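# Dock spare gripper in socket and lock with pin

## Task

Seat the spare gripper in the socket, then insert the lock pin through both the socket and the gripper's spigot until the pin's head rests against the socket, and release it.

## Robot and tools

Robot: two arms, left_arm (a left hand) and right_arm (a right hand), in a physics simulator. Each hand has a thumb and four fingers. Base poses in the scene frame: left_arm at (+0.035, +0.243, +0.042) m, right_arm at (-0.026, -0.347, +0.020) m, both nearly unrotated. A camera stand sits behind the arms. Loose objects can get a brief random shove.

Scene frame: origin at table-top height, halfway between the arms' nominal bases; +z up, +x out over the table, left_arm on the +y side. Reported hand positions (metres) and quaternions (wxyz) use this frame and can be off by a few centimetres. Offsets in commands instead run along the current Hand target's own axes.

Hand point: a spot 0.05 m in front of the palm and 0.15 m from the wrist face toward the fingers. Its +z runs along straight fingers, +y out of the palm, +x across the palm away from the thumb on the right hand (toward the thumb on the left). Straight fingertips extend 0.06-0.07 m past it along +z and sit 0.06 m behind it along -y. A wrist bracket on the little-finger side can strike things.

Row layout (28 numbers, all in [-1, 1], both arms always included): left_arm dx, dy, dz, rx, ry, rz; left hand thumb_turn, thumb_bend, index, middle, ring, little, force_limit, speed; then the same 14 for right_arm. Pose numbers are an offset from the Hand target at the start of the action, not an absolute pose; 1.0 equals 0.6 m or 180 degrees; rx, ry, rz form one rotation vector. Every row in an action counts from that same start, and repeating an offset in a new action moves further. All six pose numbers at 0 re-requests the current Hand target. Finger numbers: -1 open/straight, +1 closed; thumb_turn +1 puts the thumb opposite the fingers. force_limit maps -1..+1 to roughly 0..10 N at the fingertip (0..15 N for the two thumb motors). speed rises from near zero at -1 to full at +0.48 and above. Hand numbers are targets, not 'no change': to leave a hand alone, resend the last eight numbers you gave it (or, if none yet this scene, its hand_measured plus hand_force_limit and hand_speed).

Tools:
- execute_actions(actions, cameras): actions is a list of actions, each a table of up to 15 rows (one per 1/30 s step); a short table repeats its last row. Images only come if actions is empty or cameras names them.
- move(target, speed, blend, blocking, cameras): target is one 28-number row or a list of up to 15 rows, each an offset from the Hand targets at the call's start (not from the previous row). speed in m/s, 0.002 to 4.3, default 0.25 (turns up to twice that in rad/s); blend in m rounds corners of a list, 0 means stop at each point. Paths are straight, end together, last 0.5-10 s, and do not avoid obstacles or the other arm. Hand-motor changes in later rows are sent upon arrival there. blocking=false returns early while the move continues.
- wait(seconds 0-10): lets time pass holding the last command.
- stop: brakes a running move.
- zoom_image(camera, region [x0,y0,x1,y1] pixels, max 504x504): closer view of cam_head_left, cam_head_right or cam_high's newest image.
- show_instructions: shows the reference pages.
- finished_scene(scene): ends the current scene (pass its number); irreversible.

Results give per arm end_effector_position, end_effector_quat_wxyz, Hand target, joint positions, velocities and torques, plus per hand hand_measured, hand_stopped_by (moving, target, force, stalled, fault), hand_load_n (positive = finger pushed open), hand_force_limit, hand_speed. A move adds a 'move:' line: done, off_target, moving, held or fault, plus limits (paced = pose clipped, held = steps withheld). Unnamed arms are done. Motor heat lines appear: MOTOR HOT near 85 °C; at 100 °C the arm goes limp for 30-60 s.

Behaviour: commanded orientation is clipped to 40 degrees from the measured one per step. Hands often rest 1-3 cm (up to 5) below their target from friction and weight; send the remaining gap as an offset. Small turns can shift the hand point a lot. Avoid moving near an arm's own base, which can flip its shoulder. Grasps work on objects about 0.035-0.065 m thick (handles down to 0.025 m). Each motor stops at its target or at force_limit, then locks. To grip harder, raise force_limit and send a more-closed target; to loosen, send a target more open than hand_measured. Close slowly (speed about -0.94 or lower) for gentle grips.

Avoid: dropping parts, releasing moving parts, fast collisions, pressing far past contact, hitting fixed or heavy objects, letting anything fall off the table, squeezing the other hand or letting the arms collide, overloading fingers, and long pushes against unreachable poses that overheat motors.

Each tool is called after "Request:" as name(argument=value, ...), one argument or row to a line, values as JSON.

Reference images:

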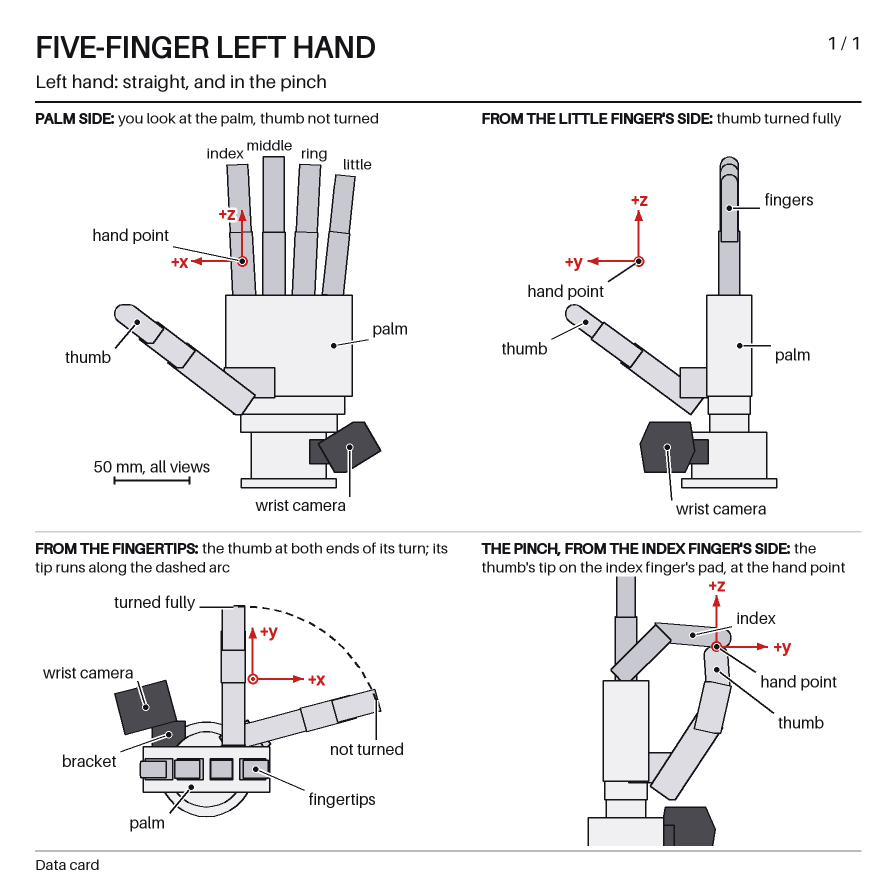

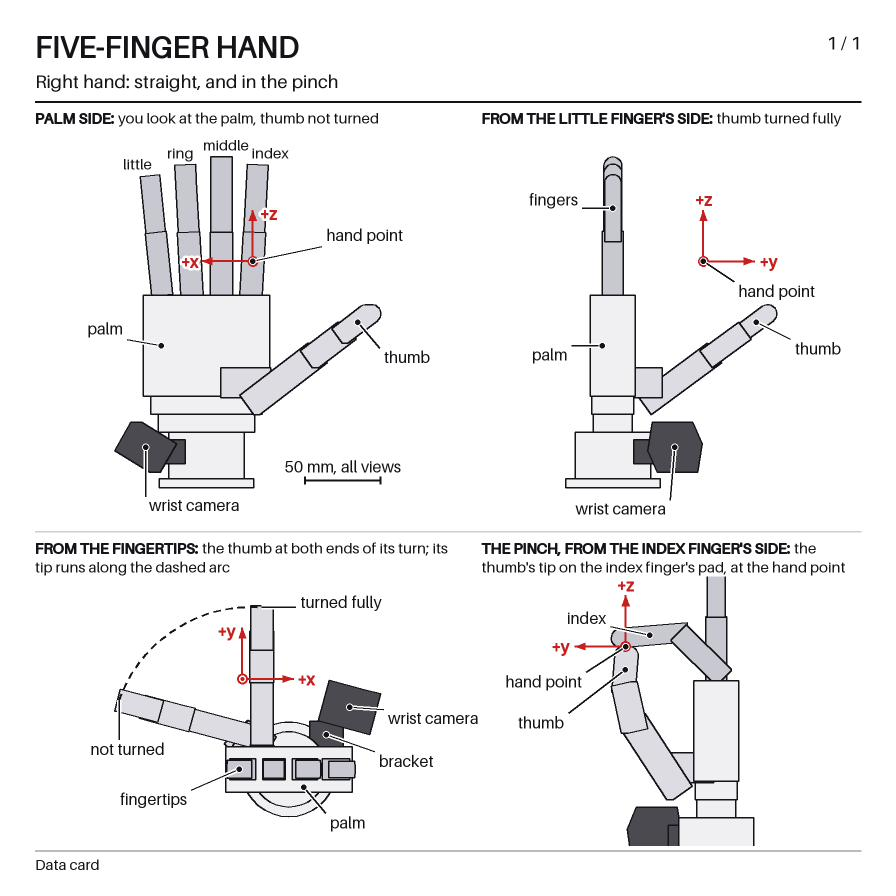

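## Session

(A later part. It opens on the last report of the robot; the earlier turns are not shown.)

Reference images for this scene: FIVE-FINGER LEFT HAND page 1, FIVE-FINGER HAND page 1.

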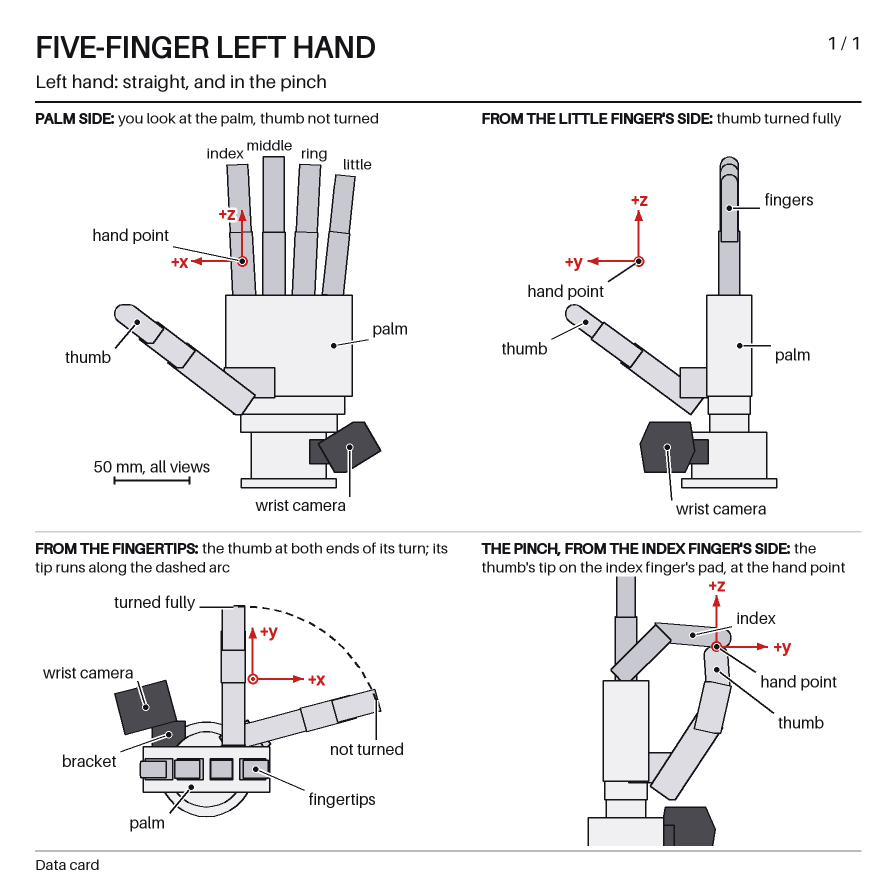

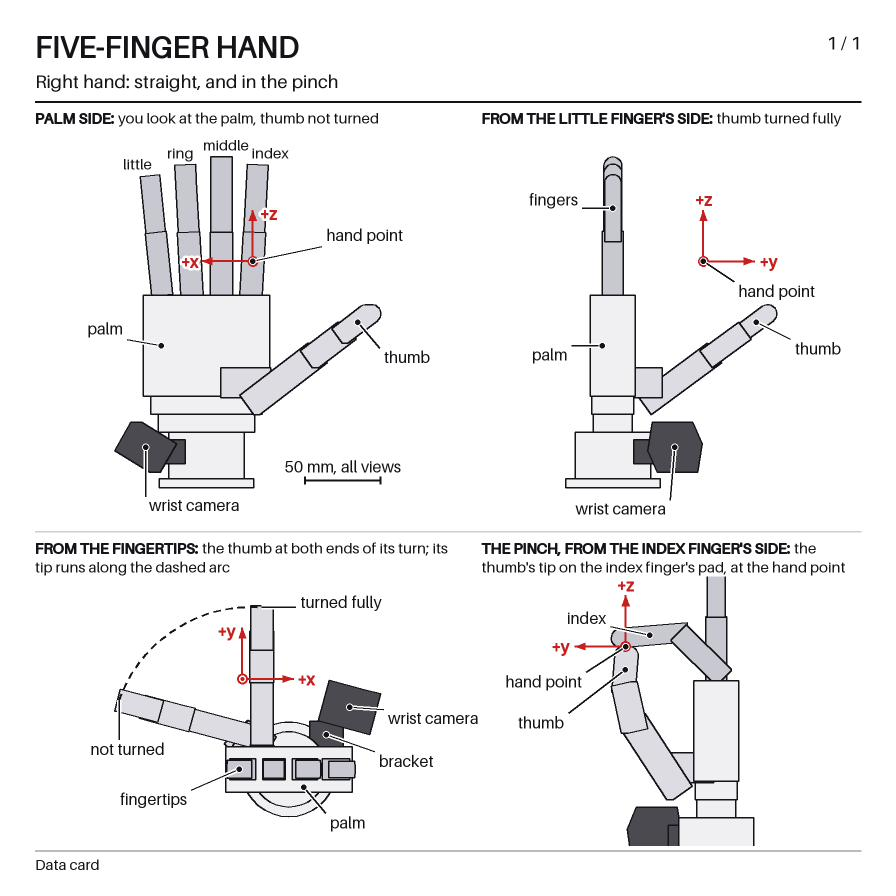

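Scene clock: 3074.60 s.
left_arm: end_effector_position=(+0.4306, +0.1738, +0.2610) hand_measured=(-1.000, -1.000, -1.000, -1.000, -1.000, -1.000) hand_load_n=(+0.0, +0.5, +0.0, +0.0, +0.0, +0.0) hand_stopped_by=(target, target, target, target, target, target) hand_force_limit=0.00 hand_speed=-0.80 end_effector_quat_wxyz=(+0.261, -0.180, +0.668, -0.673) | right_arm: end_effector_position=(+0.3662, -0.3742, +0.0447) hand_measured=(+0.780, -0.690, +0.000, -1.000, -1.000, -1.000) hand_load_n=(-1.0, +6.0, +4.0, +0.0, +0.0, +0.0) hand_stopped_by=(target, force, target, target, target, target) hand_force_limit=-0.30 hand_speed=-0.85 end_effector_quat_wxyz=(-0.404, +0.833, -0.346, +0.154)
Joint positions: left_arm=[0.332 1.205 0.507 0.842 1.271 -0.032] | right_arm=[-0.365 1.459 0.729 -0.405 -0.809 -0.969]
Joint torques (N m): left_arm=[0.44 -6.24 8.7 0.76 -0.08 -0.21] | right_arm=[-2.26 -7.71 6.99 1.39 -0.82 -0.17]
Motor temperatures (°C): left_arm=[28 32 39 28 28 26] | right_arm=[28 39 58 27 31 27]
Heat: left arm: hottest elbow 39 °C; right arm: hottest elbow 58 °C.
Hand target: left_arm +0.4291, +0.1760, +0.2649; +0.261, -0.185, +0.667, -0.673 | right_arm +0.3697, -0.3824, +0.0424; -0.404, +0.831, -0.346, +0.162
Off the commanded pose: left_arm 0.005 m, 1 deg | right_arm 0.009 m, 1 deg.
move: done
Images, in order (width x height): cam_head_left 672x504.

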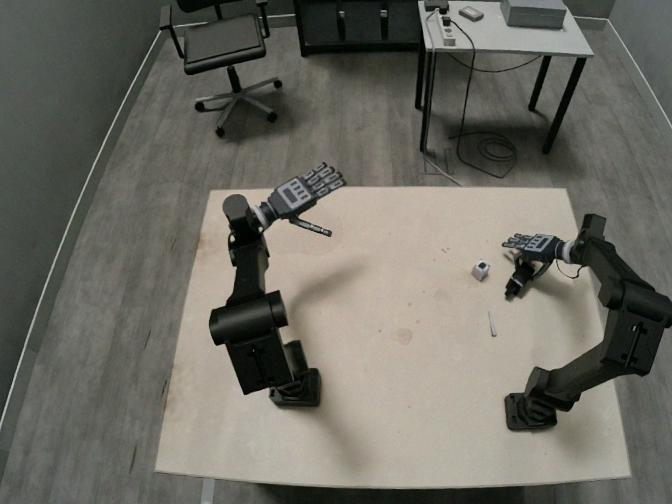

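Request:
move(
  target=[0,0,0,0,0,0,-1,-1,-1,-1,-1,-1,0,-0.8,0.022,-0.2044,-0.1317,0.0105,0.006,-0.011,0.78,-0.3,0.0,-1,-1,-1,-0.3,-0.85],
  speed=0.045,
  cameras=["cam_head_left","cam_high","cam_head_right"],
)

Request:
zoom_image(
  camera="cam_head_left",
  region=[500, 220, 560, 280],
)

Request:
zoom_image(
  camera="cam_high",
  region=[110, 240, 190, 320],
)

Scene clock: 3086.57 s.
left_arm: end_effector_position=(+0.4306, +0.1738, +0.2610) hand_measured=(-1.000, -1.000, -1.000, -1.000, -1.000, -1.000) hand_load_n=(+0.0, +0.0, +0.0, +0.0, +0.0, +0.0) hand_stopped_by=(target, target, target, target, target, target) hand_force_limit=0.00 hand_speed=-0.80 end_effector_quat_wxyz=(+0.261, -0.180, +0.668, -0.673) | right_arm: end_effector_position=(+0.3711, -0.3752, +0.1529) hand_measured=(+0.780, -0.690, +0.000, -1.000, -1.000, -1.000) hand_load_n=(-1.0, +5.5, +4.0, +0.0, -0.5, +0.0) hand_stopped_by=(target, force, target, target, target, target) hand_force_limit=-0.30 hand_speed=-0.85 end_effector_quat_wxyz=(-0.406, +0.832, -0.346, +0.150)
Joint positions: left_arm=[0.332 1.205 0.507 0.842 1.271 -0.032] | right_arm=[-0.365 1.298 0.906 -0.749 -0.814 -0.969]
Joint torques (N m): left_arm=[0.38 -6.3 8.69 0.76 -0.08 -0.21] | right_arm=[-1.03 -9.7 13.19 0.43 -1.09 0.03]
Motor temperatures (°C): left_arm=[28 32 39 28 28 26] | right_arm=[28 39 58 27 31 27]
Heat: left arm: hottest elbow 39 °C; right arm: hottest elbow 58 °C.
Hand target: left_arm +0.4291, +0.1760, +0.2649; +0.261, -0.185, +0.667, -0.673 | right_arm +0.3901, -0.3826, +0.1876; -0.411, +0.829, -0.333, +0.183
Off the commanded pose: left_arm 0.005 m, 1 deg | right_arm 0.040 m, 4 deg.
move: off_target (right_arm)

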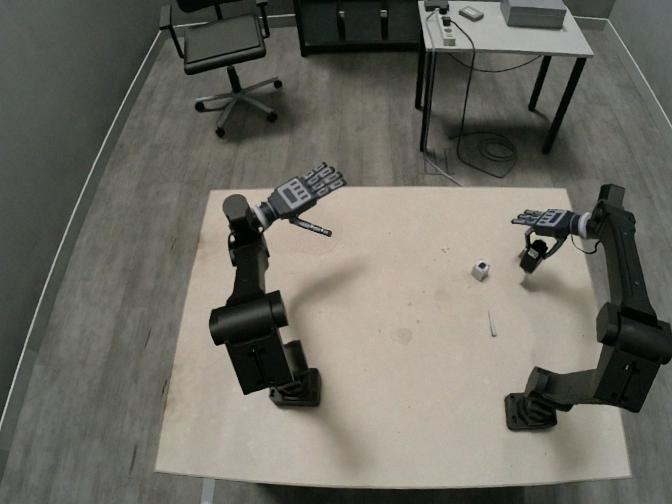

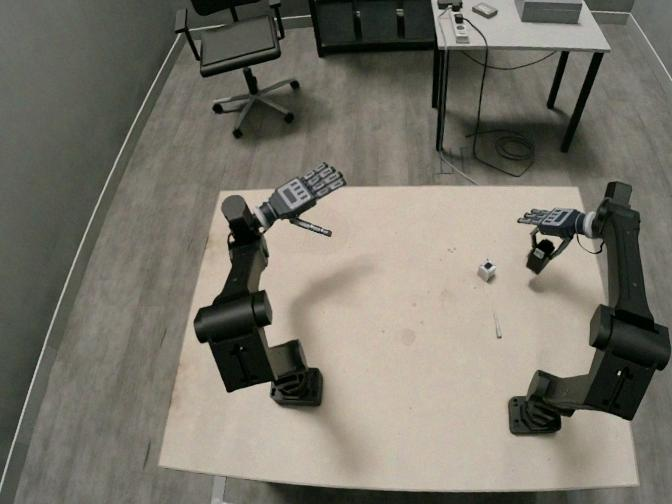

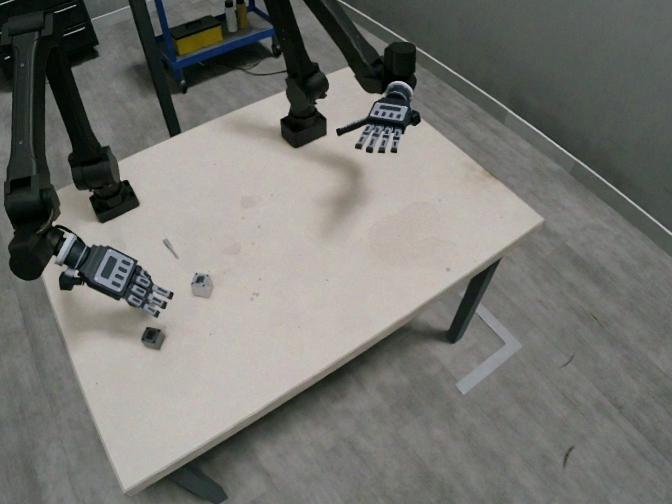

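Scaled by 8.400 from the camera's 672x504 image, which has a finer 960x720 frame.

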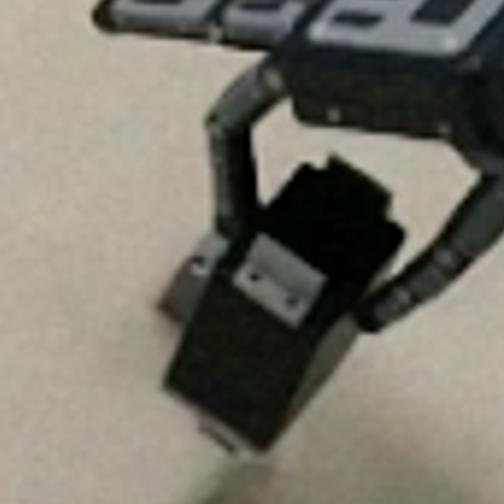

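Scaled by 6.300 from the camera's 672x504 image, which has a finer 960x720 frame.

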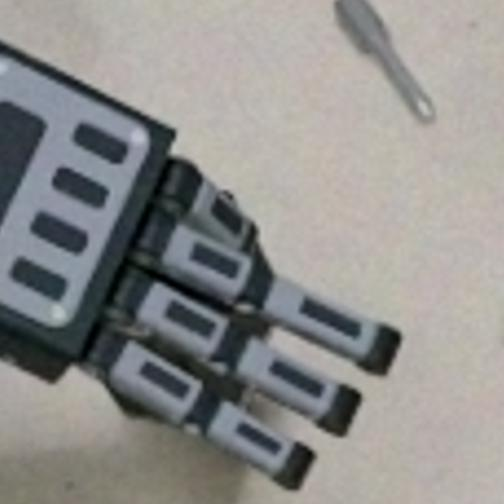

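Request:
zoom_image(
  camera="cam_head_left",
  region=[512, 235, 552, 280],
)

Request:
zoom_image(
  camera="cam_head_right",
  region=[517, 232, 562, 282],
)

Scaled by 11.200 from the camera's 672x504 image, which has a finer 960x720 frame.

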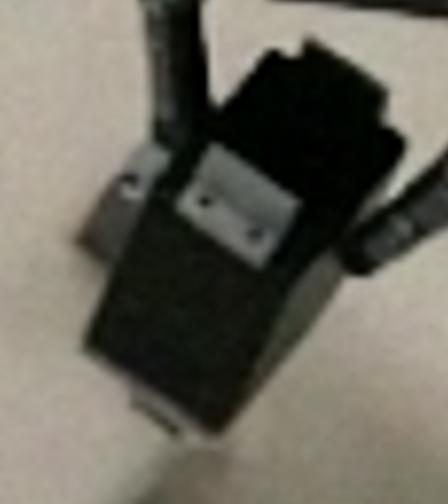

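Scaled by 10.080 from the camera's 672x504 image, which has a finer 960x720 frame.

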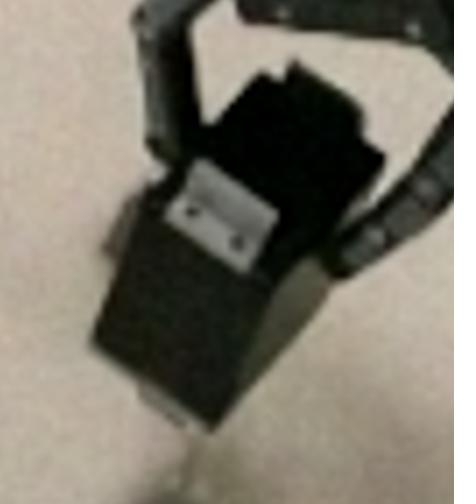

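Request:
move(
  target=[0,0,0,0,0,0,-1,-1,-1,-1,-1,-1,0,-0.8,-0.1052,0.0562,0.0242,-0.0105,-0.006,0.011,0.78,-0.3,0.0,-1,-1,-1,-0.3,-0.85],
  speed=0.05,
  cameras=["cam_head_left","cam_high"],
)

Request:
zoom_image(
  camera="cam_head_left",
  region=[505, 240, 550, 285],
)

Request:
zoom_image(
  camera="cam_high",
  region=[110, 240, 180, 310],
)

Scene clock: 3129.13 s.
left_arm: end_effector_position=(+0.4306, +0.1738, +0.2610) hand_measured=(-1.000, -1.000, -1.000, -1.000, -1.000, -1.000) hand_load_n=(-0.5, +0.0, +0.0, +0.0, +0.0, +0.0) hand_stopped_by=(target, target, target, target, target, target) hand_force_limit=0.00 hand_speed=-0.80 end_effector_quat_wxyz=(+0.261, -0.180, +0.668, -0.673) | right_arm: end_effector_position=(+0.3327, -0.3501, +0.1365) hand_measured=(+0.780, -0.690, +0.000, -1.000, -1.000, -1.000) hand_load_n=(-1.0, +5.5, +4.5, +0.0, +0.0, -0.5) hand_stopped_by=(target, force, target, target, target, target) hand_force_limit=-0.30 hand_speed=-0.85 end_effector_quat_wxyz=(-0.399, +0.832, -0.356, +0.146)
Joint positions: left_arm=[0.332 1.205 0.507 0.842 1.271 -0.032] | right_arm=[-0.329 1.189 0.771 -0.698 -0.78 -0.91]
Joint torques (N m): left_arm=[0.44 -6.3 8.69 0.77 -0.08 -0.2] | right_arm=[1.03 -8.06 8.92 1.48 -0.7 0.17]
Motor temperatures (°C): left_arm=[28 32 39 28 28 26] | right_arm=[28 39 68 27 32 27]
Heat: left arm: hottest elbow 39 °C; right arm: hottest elbow 68 °C.
Hand target: left_arm +0.4291, +0.1760, +0.2649; +0.261, -0.185, +0.667, -0.673 | right_arm +0.3400, -0.3450, +0.1499; -0.404, +0.831, -0.346, +0.162
Off the commanded pose: left_arm 0.005 m, 1 deg | right_arm 0.016 m, 2 deg.
move: off_target (right_arm)
Images, in order (width x height): cam_head_left 672x504, cam_high 672x504.

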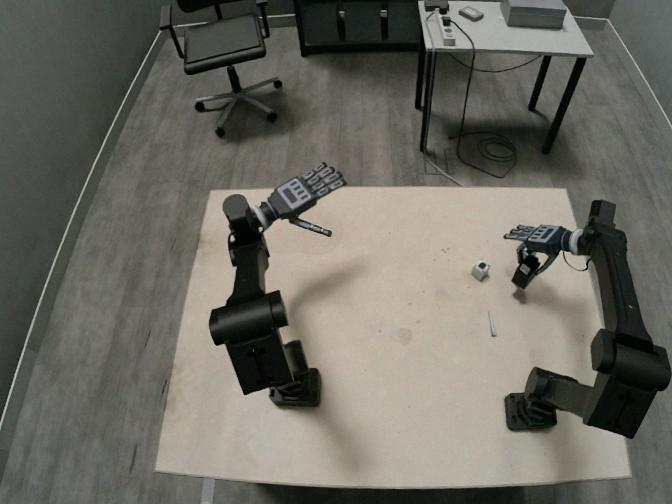

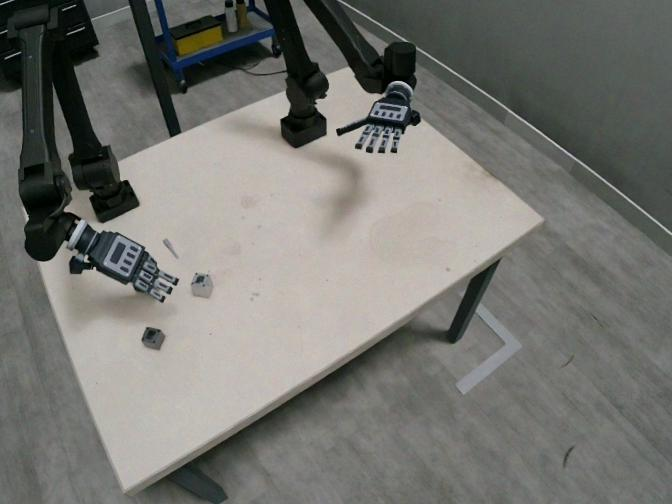

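Scaled by 11.200 from the camera's 672x504 image, which has a finer 960x720 frame.

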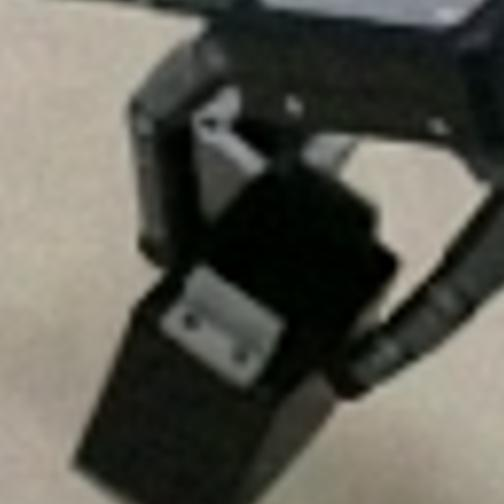

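Scaled by 7.200 from the camera's 672x504 image, which has a finer 960x720 frame.

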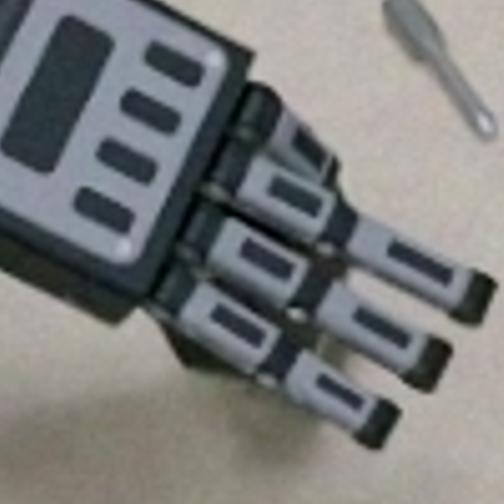

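Request:
zoom_image(
  camera="cam_head_left",
  region=[505, 255, 545, 295],
)

Scaled by 12.600 from the camera's 672x504 image, which has a finer 960x720 frame.

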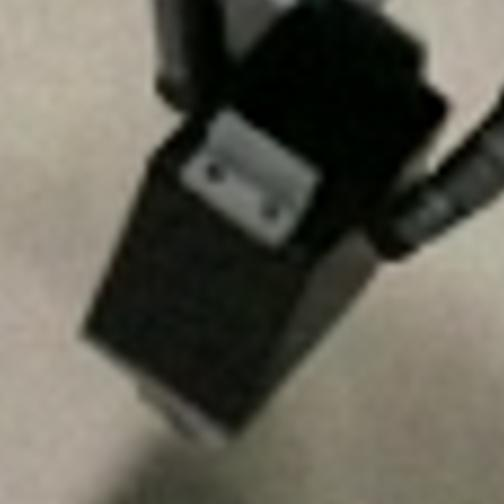

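Request:
move(
  target=[
    [0,0,0,0,0,0,-1,-1,-1,-1,-1,-1,0,-0.8,0,0.0451,0.0357,0,0,0,0.78,-0.3,0.0,-1,-1,-1,-0.3,-0.85],
  ],
  speed=0.04,
  cameras=["cam_head_left","cam_high"],
)

Request:
zoom_image(
  camera="cam_head_left",
  region=[500, 255, 545, 300],
)

Scene clock: 3143.03 s.
left_arm: end_effector_position=(+0.4306, +0.1738, +0.2610) hand_measured=(-1.000, -1.000, -1.000, -1.000, -1.000, -1.000) hand_load_n=(+0.0, +0.0, +0.0, +0.0, +0.0, +0.0) hand_stopped_by=(target, target, target, target, target, target) hand_force_limit=0.00 hand_speed=-0.80 end_effector_quat_wxyz=(+0.261, -0.180, +0.668, -0.673) | right_arm: end_effector_position=(+0.3323, -0.3500, +0.1114) hand_measured=(+0.780, -0.690, +0.000, -1.000, -1.000, -1.000) hand_load_n=(-1.0, +5.5, +4.5, +0.0, +0.0, +0.0) hand_stopped_by=(target, force, target, target, target, target) hand_force_limit=-0.30 hand_speed=-0.85 end_effector_quat_wxyz=(-0.400, +0.832, -0.351, +0.159)
Joint positions: left_arm=[0.332 1.205 0.507 0.842 1.271 -0.032] | right_arm=[-0.329 1.206 0.707 -0.588 -0.779 -0.908]
Joint torques (N m): left_arm=[0.38 -6.3 8.69 0.77 -0.08 -0.21] | right_arm=[1.14 -6.01 8.69 1.61 -0.71 0.14]
Motor temperatures (°C): left_arm=[28 32 39 28 28 26] | right_arm=[28 39 67 27 31 27]
Heat: left arm: hottest elbow 39 °C; right arm: hottest elbow 67 °C.
Hand target: left_arm +0.4291, +0.1760, +0.2649; +0.261, -0.185, +0.667, -0.673 | right_arm +0.3398, -0.3448, +0.1154; -0.404, +0.831, -0.346, +0.162
Off the commanded pose: left_arm 0.005 m, 1 deg | right_arm 0.010 m, 1 deg.
move: done
Images, in order (width x height): cam_head_left 672x504, cam_high 672x504.

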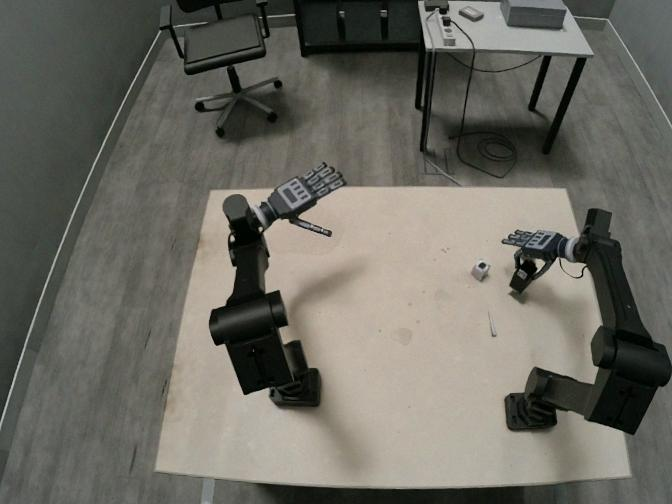

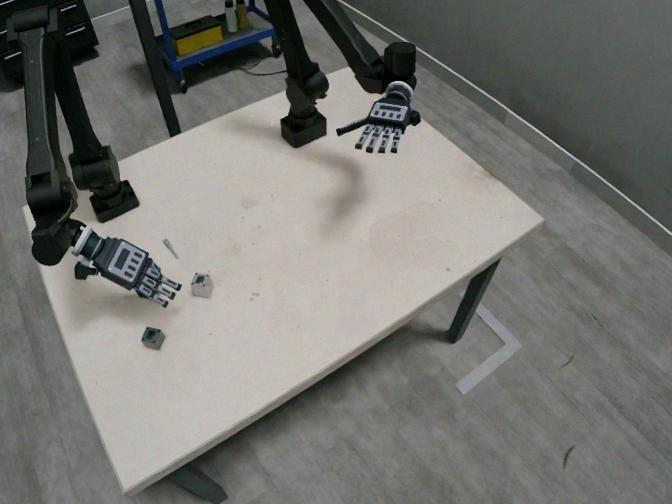

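Scaled by 11.200 from the camera's 672x504 image, which has a finer 960x720 frame.

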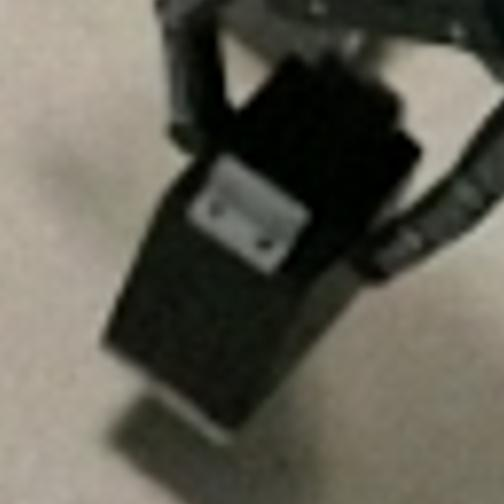

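Request:
move(
  target=[
    [0,0,0,0,0,0,-1,-1,-1,-1,-1,-1,0,-0.8,0,0.0098,0.0078,0,0,0,0.78,-0.3,0.0,-1,-1,-1,-0.3,-0.85],
  ],
  speed=0.02,
  cameras=["cam_head_left","cam_head_right"],
)

Request:
zoom_image(
  camera="cam_head_left",
  region=[500, 255, 545, 300],
)

Scene clock: 3152.30 s.
left_arm: end_effector_position=(+0.4306, +0.1738, +0.2610) hand_measured=(-1.000, -1.000, -1.000, -1.000, -1.000, -1.000) hand_load_n=(+0.0, +0.0, +0.0, +0.0, +0.0, +0.0) hand_stopped_by=(target, target, target, target, target, target) hand_force_limit=0.00 hand_speed=-0.80 end_effector_quat_wxyz=(+0.261, -0.180, +0.668, -0.673) | right_arm: end_effector_position=(+0.3335, -0.3502, +0.1066) hand_measured=(+0.780, -0.690, +0.000, -1.000, -1.000, -1.000) hand_load_n=(-1.0, +5.5, +4.5, +0.0, +0.0, +0.0) hand_stopped_by=(target, force, target, target, target, target) hand_force_limit=-0.30 hand_speed=-0.85 end_effector_quat_wxyz=(-0.400, +0.831, -0.351, +0.161)
Joint positions: left_arm=[0.332 1.205 0.507 0.842 1.271 -0.032] | right_arm=[-0.329 1.214 0.697 -0.563 -0.779 -0.905]
Joint torques (N m): left_arm=[0.44 -6.3 8.69 0.77 -0.08 -0.21] | right_arm=[1.2 -5.66 8.38 1.7 -0.69 0.13]
Motor temperatures (°C): left_arm=[28 32 39 28 28 26] | right_arm=[28 39 66 27 31 27]
Heat: left arm: hottest elbow 39 °C; right arm: hottest elbow 66 °C.
Hand target: left_arm +0.4291, +0.1760, +0.2649; +0.261, -0.185, +0.667, -0.673 | right_arm +0.3397, -0.3447, +0.1079; -0.404, +0.831, -0.346, +0.162
Off the commanded pose: left_arm 0.005 m, 1 deg | right_arm 0.008 m, 1 deg.
move: done
Images, in order (width x height): cam_head_left 672x504, cam_head_right 672x504.

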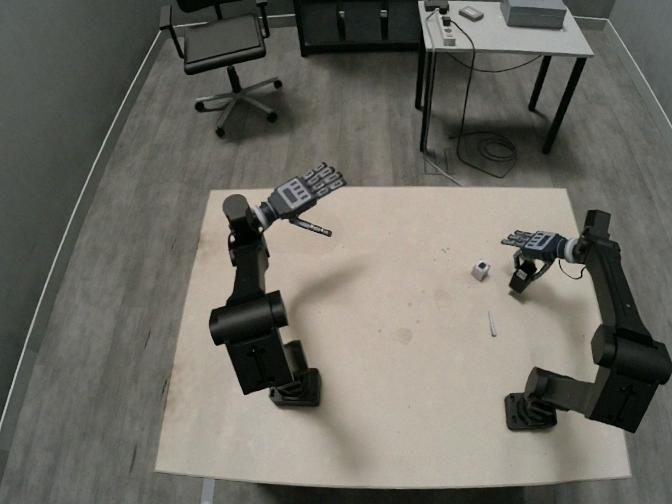

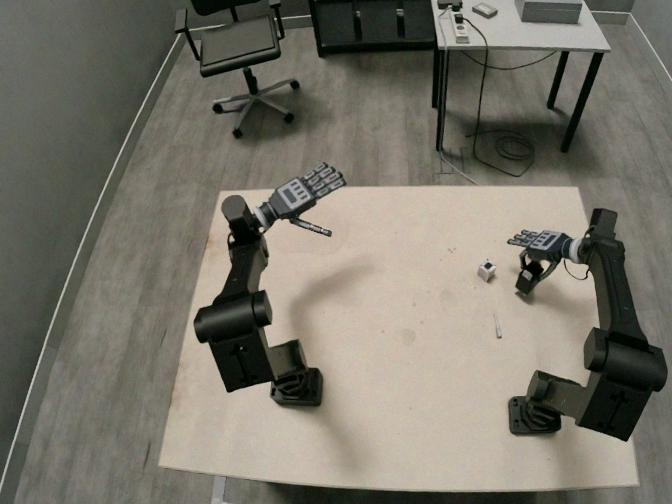

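Scaled by 11.200 from the camera's 672x504 image, which has a finer 960x720 frame.

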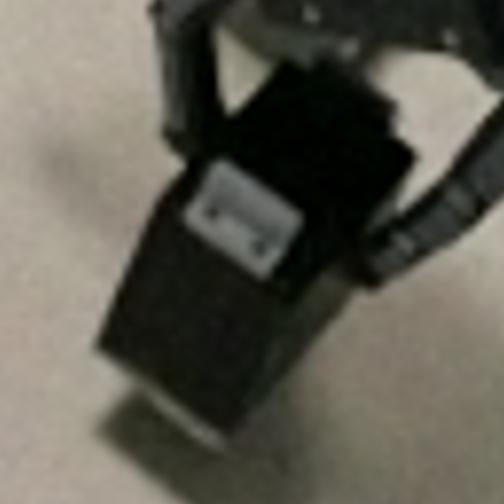

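Request:
move(
  target=[
    [0,0,0,0,0,0,-1,-1,-1,-1,-1,-1,0,-0.8,-0.008,0.0085,0.0067,0,0,0,0.78,-0.3,0.0,-1,-1,-1,-0.3,-0.85],
  ],
  speed=0.02,
  cameras=["cam_head_left","cam_head_right"],
)

Request:
zoom_image(
  camera="cam_head_left",
  region=[500, 255, 545, 300],
)

Request:
zoom_image(
  camera="cam_head_right",
  region=[505, 255, 550, 300],
)

Scene clock: 3161.47 s.
left_arm: end_effector_position=(+0.4306, +0.1738, +0.2610) hand_measured=(-1.000, -1.000, -1.000, -1.000, -1.000, -1.000) hand_load_n=(+0.0, +0.0, +0.0, +0.0, +0.0, +0.0) hand_stopped_by=(target, target, target, target, target, target) hand_force_limit=0.00 hand_speed=-0.80 end_effector_quat_wxyz=(+0.261, -0.180, +0.668, -0.673) | right_arm: end_effector_position=(+0.3357, -0.3478, +0.1054) hand_measured=(+0.780, -0.690, +0.000, -1.000, -1.000, -1.000) hand_load_n=(+0.0, +5.0, +4.5, +0.0, +0.0, +0.0) hand_stopped_by=(target, force, target, target, target, target) hand_force_limit=-0.30 hand_speed=-0.85 end_effector_quat_wxyz=(-0.403, +0.828, -0.353, +0.165)
Joint positions: left_arm=[0.332 1.205 0.507 0.842 1.271 -0.032] | right_arm=[-0.322 1.214 0.689 -0.535 -0.779 -0.884]
Joint torques (N m): left_arm=[0.38 -6.3 8.69 0.79 -0.08 -0.2] | right_arm=[1.38 -5.95 7.24 1.54 -0.53 -0.04]
Motor temperatures (°C): left_arm=[28 32 39 28 28 26] | right_arm=[28 39 65 27 31 27]
Heat: left arm: hottest elbow 39 °C; right arm: hottest elbow 65 °C.
Hand target: left_arm +0.4291, +0.1760, +0.2649; +0.261, -0.185, +0.667, -0.673 | right_arm +0.3362, -0.3414, +0.1014; -0.404, +0.831, -0.346, +0.162
Off the commanded pose: left_arm 0.005 m, 1 deg | right_arm 0.008 m, 1 deg.
move: done
Images, in order (width x height): cam_head_left 672x504, cam_head_right 672x504.

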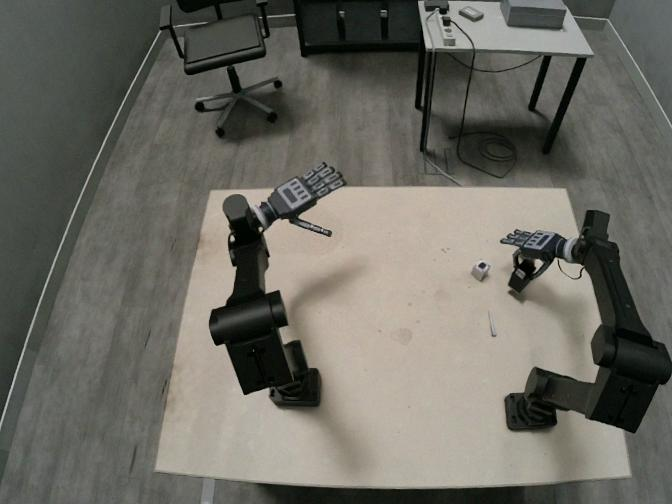

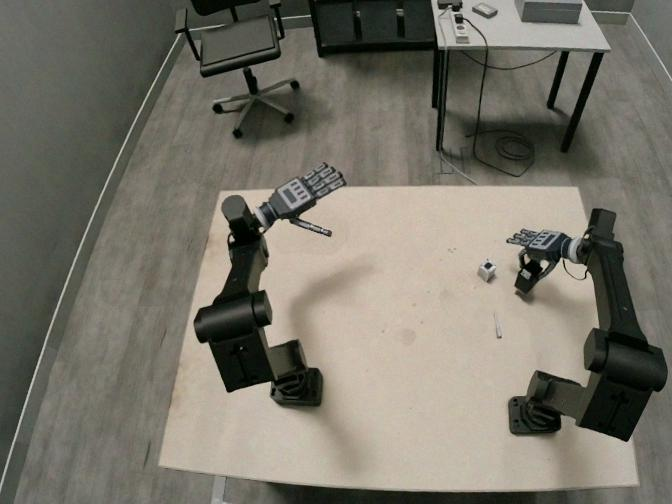

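Scaled by 11.200 from the camera's 672x504 image, which has a finer 960x720 frame.

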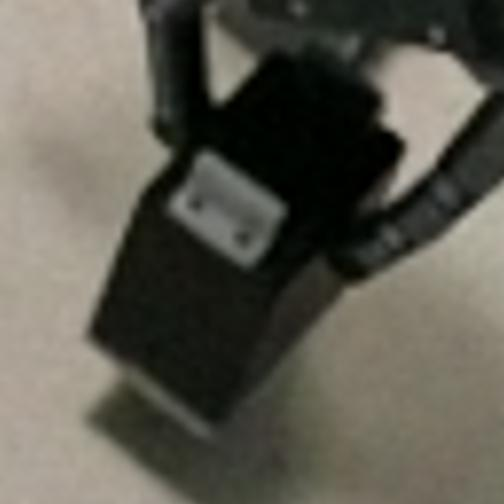

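Scaled by 11.200 from the camera's 672x504 image, which has a finer 960x720 frame.

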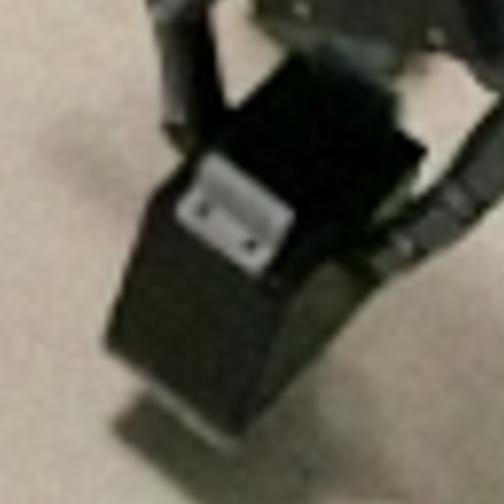

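Request:
move(
  target=[
    [0,0,0,0,0,0,-1,-1,-1,-1,-1,-1,0,-0.8,0,0.0157,0.0124,0,0,0,0.78,-0.3,0.0,-1,-1,-1,-0.3,-0.85],
  ],
  speed=0.02,
  cameras=["cam_head_left","cam_high"],
)

Request:
zoom_image(
  camera="cam_head_left",
  region=[500, 255, 545, 300],
)

Request:
zoom_image(
  camera="cam_high",
  region=[110, 250, 170, 310],
)

Scene clock: 3168.37 s.
left_arm: end_effector_position=(+0.4306, +0.1738, +0.2610) hand_measured=(-1.000, -1.000, -1.000, -1.000, -1.000, -1.000) hand_load_n=(+0.0, +0.0, +0.0, +0.0, +0.0, +0.0) hand_stopped_by=(target, target, target, target, target, target) hand_force_limit=0.00 hand_speed=-0.80 end_effector_quat_wxyz=(+0.261, -0.180, +0.668, -0.673) | right_arm: end_effector_position=(+0.3399, -0.3480, +0.1039) hand_measured=(+0.780, -0.690, +0.000, -1.000, -1.000, -1.000) hand_load_n=(-0.5, +6.5, +5.0, +0.0, +0.0, +0.0) hand_stopped_by=(target, force, target, target, target, target) hand_force_limit=-0.30 hand_speed=-0.85 end_effector_quat_wxyz=(-0.406, +0.826, -0.347, +0.176)
Joint positions: left_arm=[0.332 1.205 0.507 0.842 1.271 -0.032] | right_arm=[-0.322 1.214 0.677 -0.493 -0.784 -0.878]
Joint torques (N m): left_arm=[0.44 -6.24 8.69 0.77 -0.08 -0.2] | right_arm=[1.03 -4.54 6.6 1.51 -0.29 -0.09]
Motor temperatures (°C): left_arm=[28 32 39 28 28 26] | right_arm=[28 39 63 27 31 27]
Heat: left arm: hottest elbow 39 °C; right arm: hottest elbow 63 °C.
Hand target: left_arm +0.4291, +0.1760, +0.2649; +0.261, -0.185, +0.667, -0.673 | right_arm +0.3362, -0.3413, +0.0895; -0.404, +0.831, -0.346, +0.162
Off the commanded pose: left_arm 0.005 m, 1 deg | right_arm 0.016 m, 2 deg.
move: off_target (right_arm)
Images, in order (width x height): cam_head_left 672x504, cam_high 672x504.

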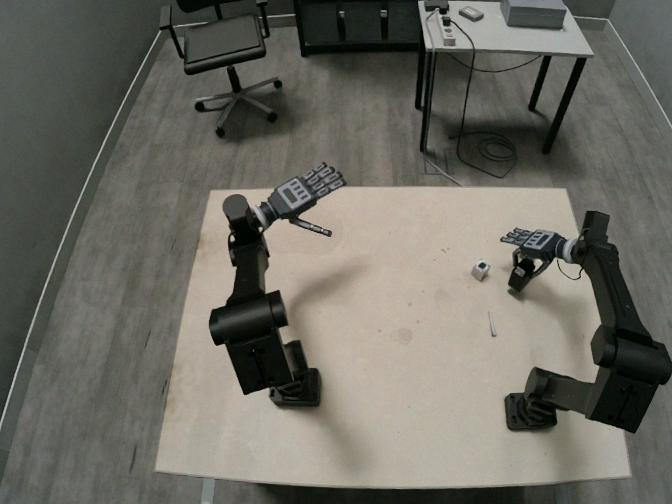

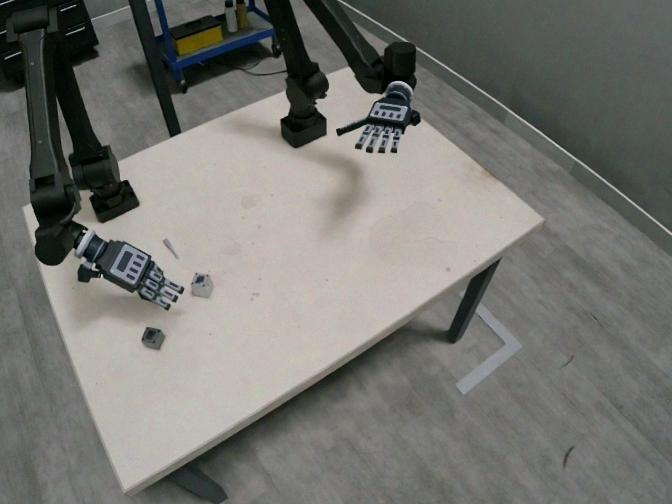

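Scaled by 11.200 from the camera's 672x504 image, which has a finer 960x720 frame.

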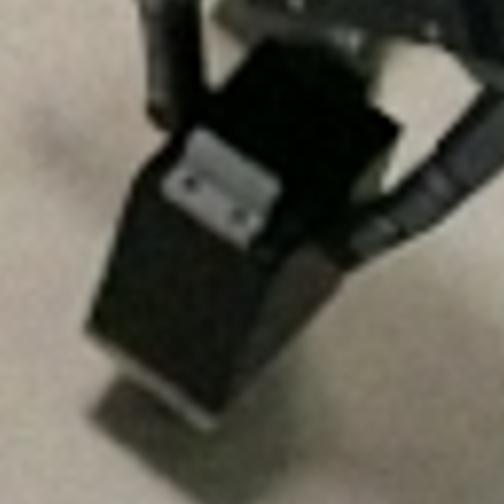

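Scaled by 8.400 from the camera's 672x504 image, which has a finer 960x720 frame.

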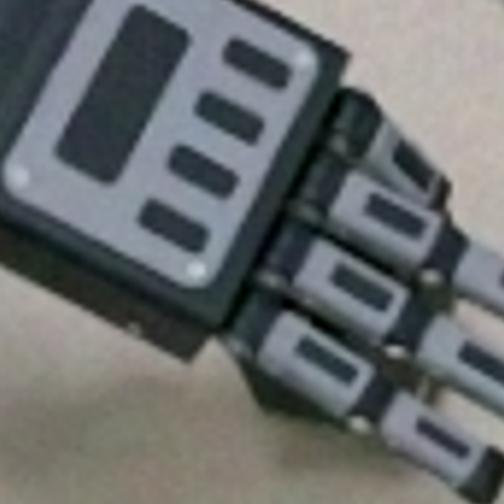

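Request:
move(
  target=[
    [0,0,0,0,0,0,-1,-1,-1,-1,-1,-1,0,-0.8,0,-0.0144,-0.0114,0,0,0,0.78,-0.3,0.0,-1,-1,-1,-0.3,-0.85],
  ],
  speed=0.02,
)

Scene clock: 3186.93 s.
left_arm: end_effector_position=(+0.4306, +0.1738, +0.2610) hand_measured=(-1.000, -1.000, -1.000, -1.000, -1.000, -1.000) hand_load_n=(+0.0, +0.0, +0.0, -0.5, +0.0, -0.5) hand_stopped_by=(target, target, target, target, target, target) hand_force_limit=0.00 hand_speed=-0.80 end_effector_quat_wxyz=(+0.261, -0.180, +0.668, -0.673) | right_arm: end_effector_position=(+0.3380, -0.3464, +0.1036) hand_measured=(+0.780, -0.690, +0.000, -1.000, -1.000, -1.000) hand_load_n=(+0.0, +6.0, +5.0, +0.0, +0.0, +0.0) hand_stopped_by=(target, force, target, target, target, target) hand_force_limit=-0.30 hand_speed=-0.85 end_effector_quat_wxyz=(-0.407, +0.826, -0.349, +0.172)
Joint positions: left_arm=[0.332 1.205 0.507 0.842 1.271 -0.032] | right_arm=[-0.321 1.214 0.677 -0.502 -0.785 -0.876]
Joint torques (N m): left_arm=[0.38 -6.3 8.69 0.77 -0.08 -0.21] | right_arm=[0.91 -5.83 8.12 0.47 -0.22 -0.1]
Motor temperatures (°C): left_arm=[28 32 39 28 28 26] | right_arm=[28 38 60 27 30 27]
Heat: left arm: hottest elbow 39 °C; right arm: hottest elbow 60 °C.
Hand target: left_arm +0.4291, +0.1760, +0.2649; +0.261, -0.185, +0.667, -0.673 | right_arm +0.3363, -0.3414, +0.1005; -0.404, +0.831, -0.346, +0.163
Off the commanded pose: left_arm 0.005 m, 1 deg | right_arm 0.006 m, 1 deg.
move: done

Request:
move(
  target=[
    [0,0,0,0,0,0,-1,-1,-1,-1,-1,-1,0,-0.8,0,0,0,0,0,0,0.78,-1,0.0,-1,-1,-1,-0.3,-0.8],
    [0,0,0,0,0,0,-1,-1,-1,-1,-1,-1,0,-0.8,0,0,0,0,0,0,0.78,-1,-0.3,-1,-1,-1,-0.3,-0.7],
  ],
  speed=0.02,
  cameras=["cam_head_left","cam_high"],
)

Request:
zoom_image(
  camera="cam_head_left",
  region=[500, 250, 550, 300],
)

Scene clock: 3224.27 s.
left_arm: end_effector_position=(+0.4306, +0.1738, +0.2610) hand_measured=(-1.000, -1.000, -1.000, -1.000, -1.000, -1.000) hand_load_n=(+0.0, +0.0, -0.5, -0.5, +0.0, +0.0) hand_stopped_by=(target, target, target, target, target, target) hand_force_limit=0.00 hand_speed=-0.80 end_effector_quat_wxyz=(+0.261, -0.180, +0.668, -0.673) | right_arm: end_effector_position=(+0.3374, -0.3471, +0.1028) hand_measured=(+0.780, -1.000, -0.300, -1.000, -1.000, -1.000) hand_load_n=(+0.0, +0.0, +0.0, +0.0, +0.0, +0.0) hand_stopped_by=(target, target, target, target, target, target) hand_force_limit=-0.30 hand_speed=-0.70 end_effector_quat_wxyz=(-0.405, +0.827, -0.351, +0.171)
Joint positions: left_arm=[0.332 1.205 0.507 0.842 1.271 -0.032] | right_arm=[-0.321 1.214 0.677 -0.505 -0.78 -0.876]
Joint torques (N m): left_arm=[0.38 -6.24 8.69 0.76 -0.08 -0.2] | right_arm=[0.85 -5.95 8.09 0.57 -0.49 -0.1]
Motor temperatures (°C): left_arm=[28 32 39 28 28 26] | right_arm=[28 38 58 27 29 27]
Heat: left arm: hottest elbow 39 °C; right arm: hottest elbow 58 °C.
Hand target: left_arm +0.4291, +0.1760, +0.2649; +0.261, -0.185, +0.667, -0.673 | right_arm +0.3364, -0.3414, +0.1006; -0.404, +0.831, -0.346, +0.163
Off the commanded pose: left_arm 0.005 m, 1 deg | right_arm 0.006 m, 1 deg.
move: done
Images, in order (width x height): cam_head_left 672x504, cam_high 672x504.

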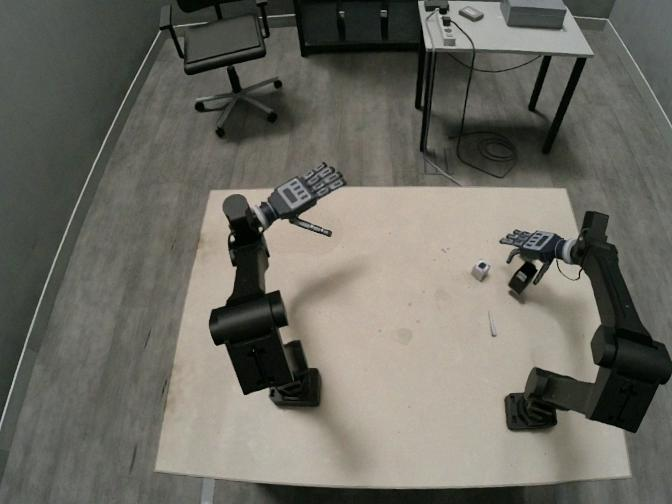

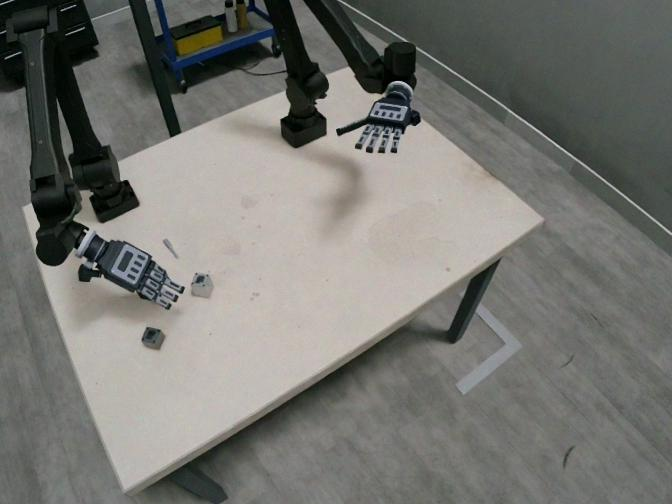

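Scaled by 10.080 from the camera's 672x504 image, which has a finer 960x720 frame.

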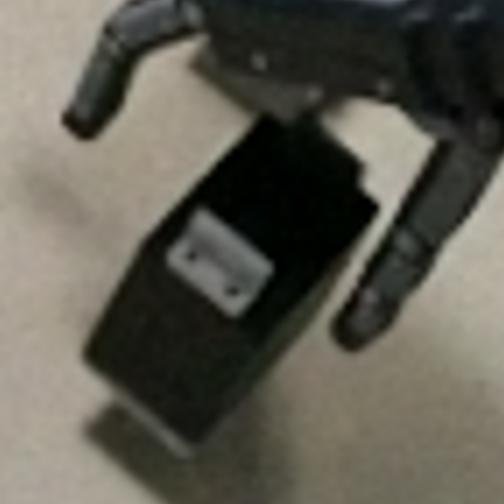

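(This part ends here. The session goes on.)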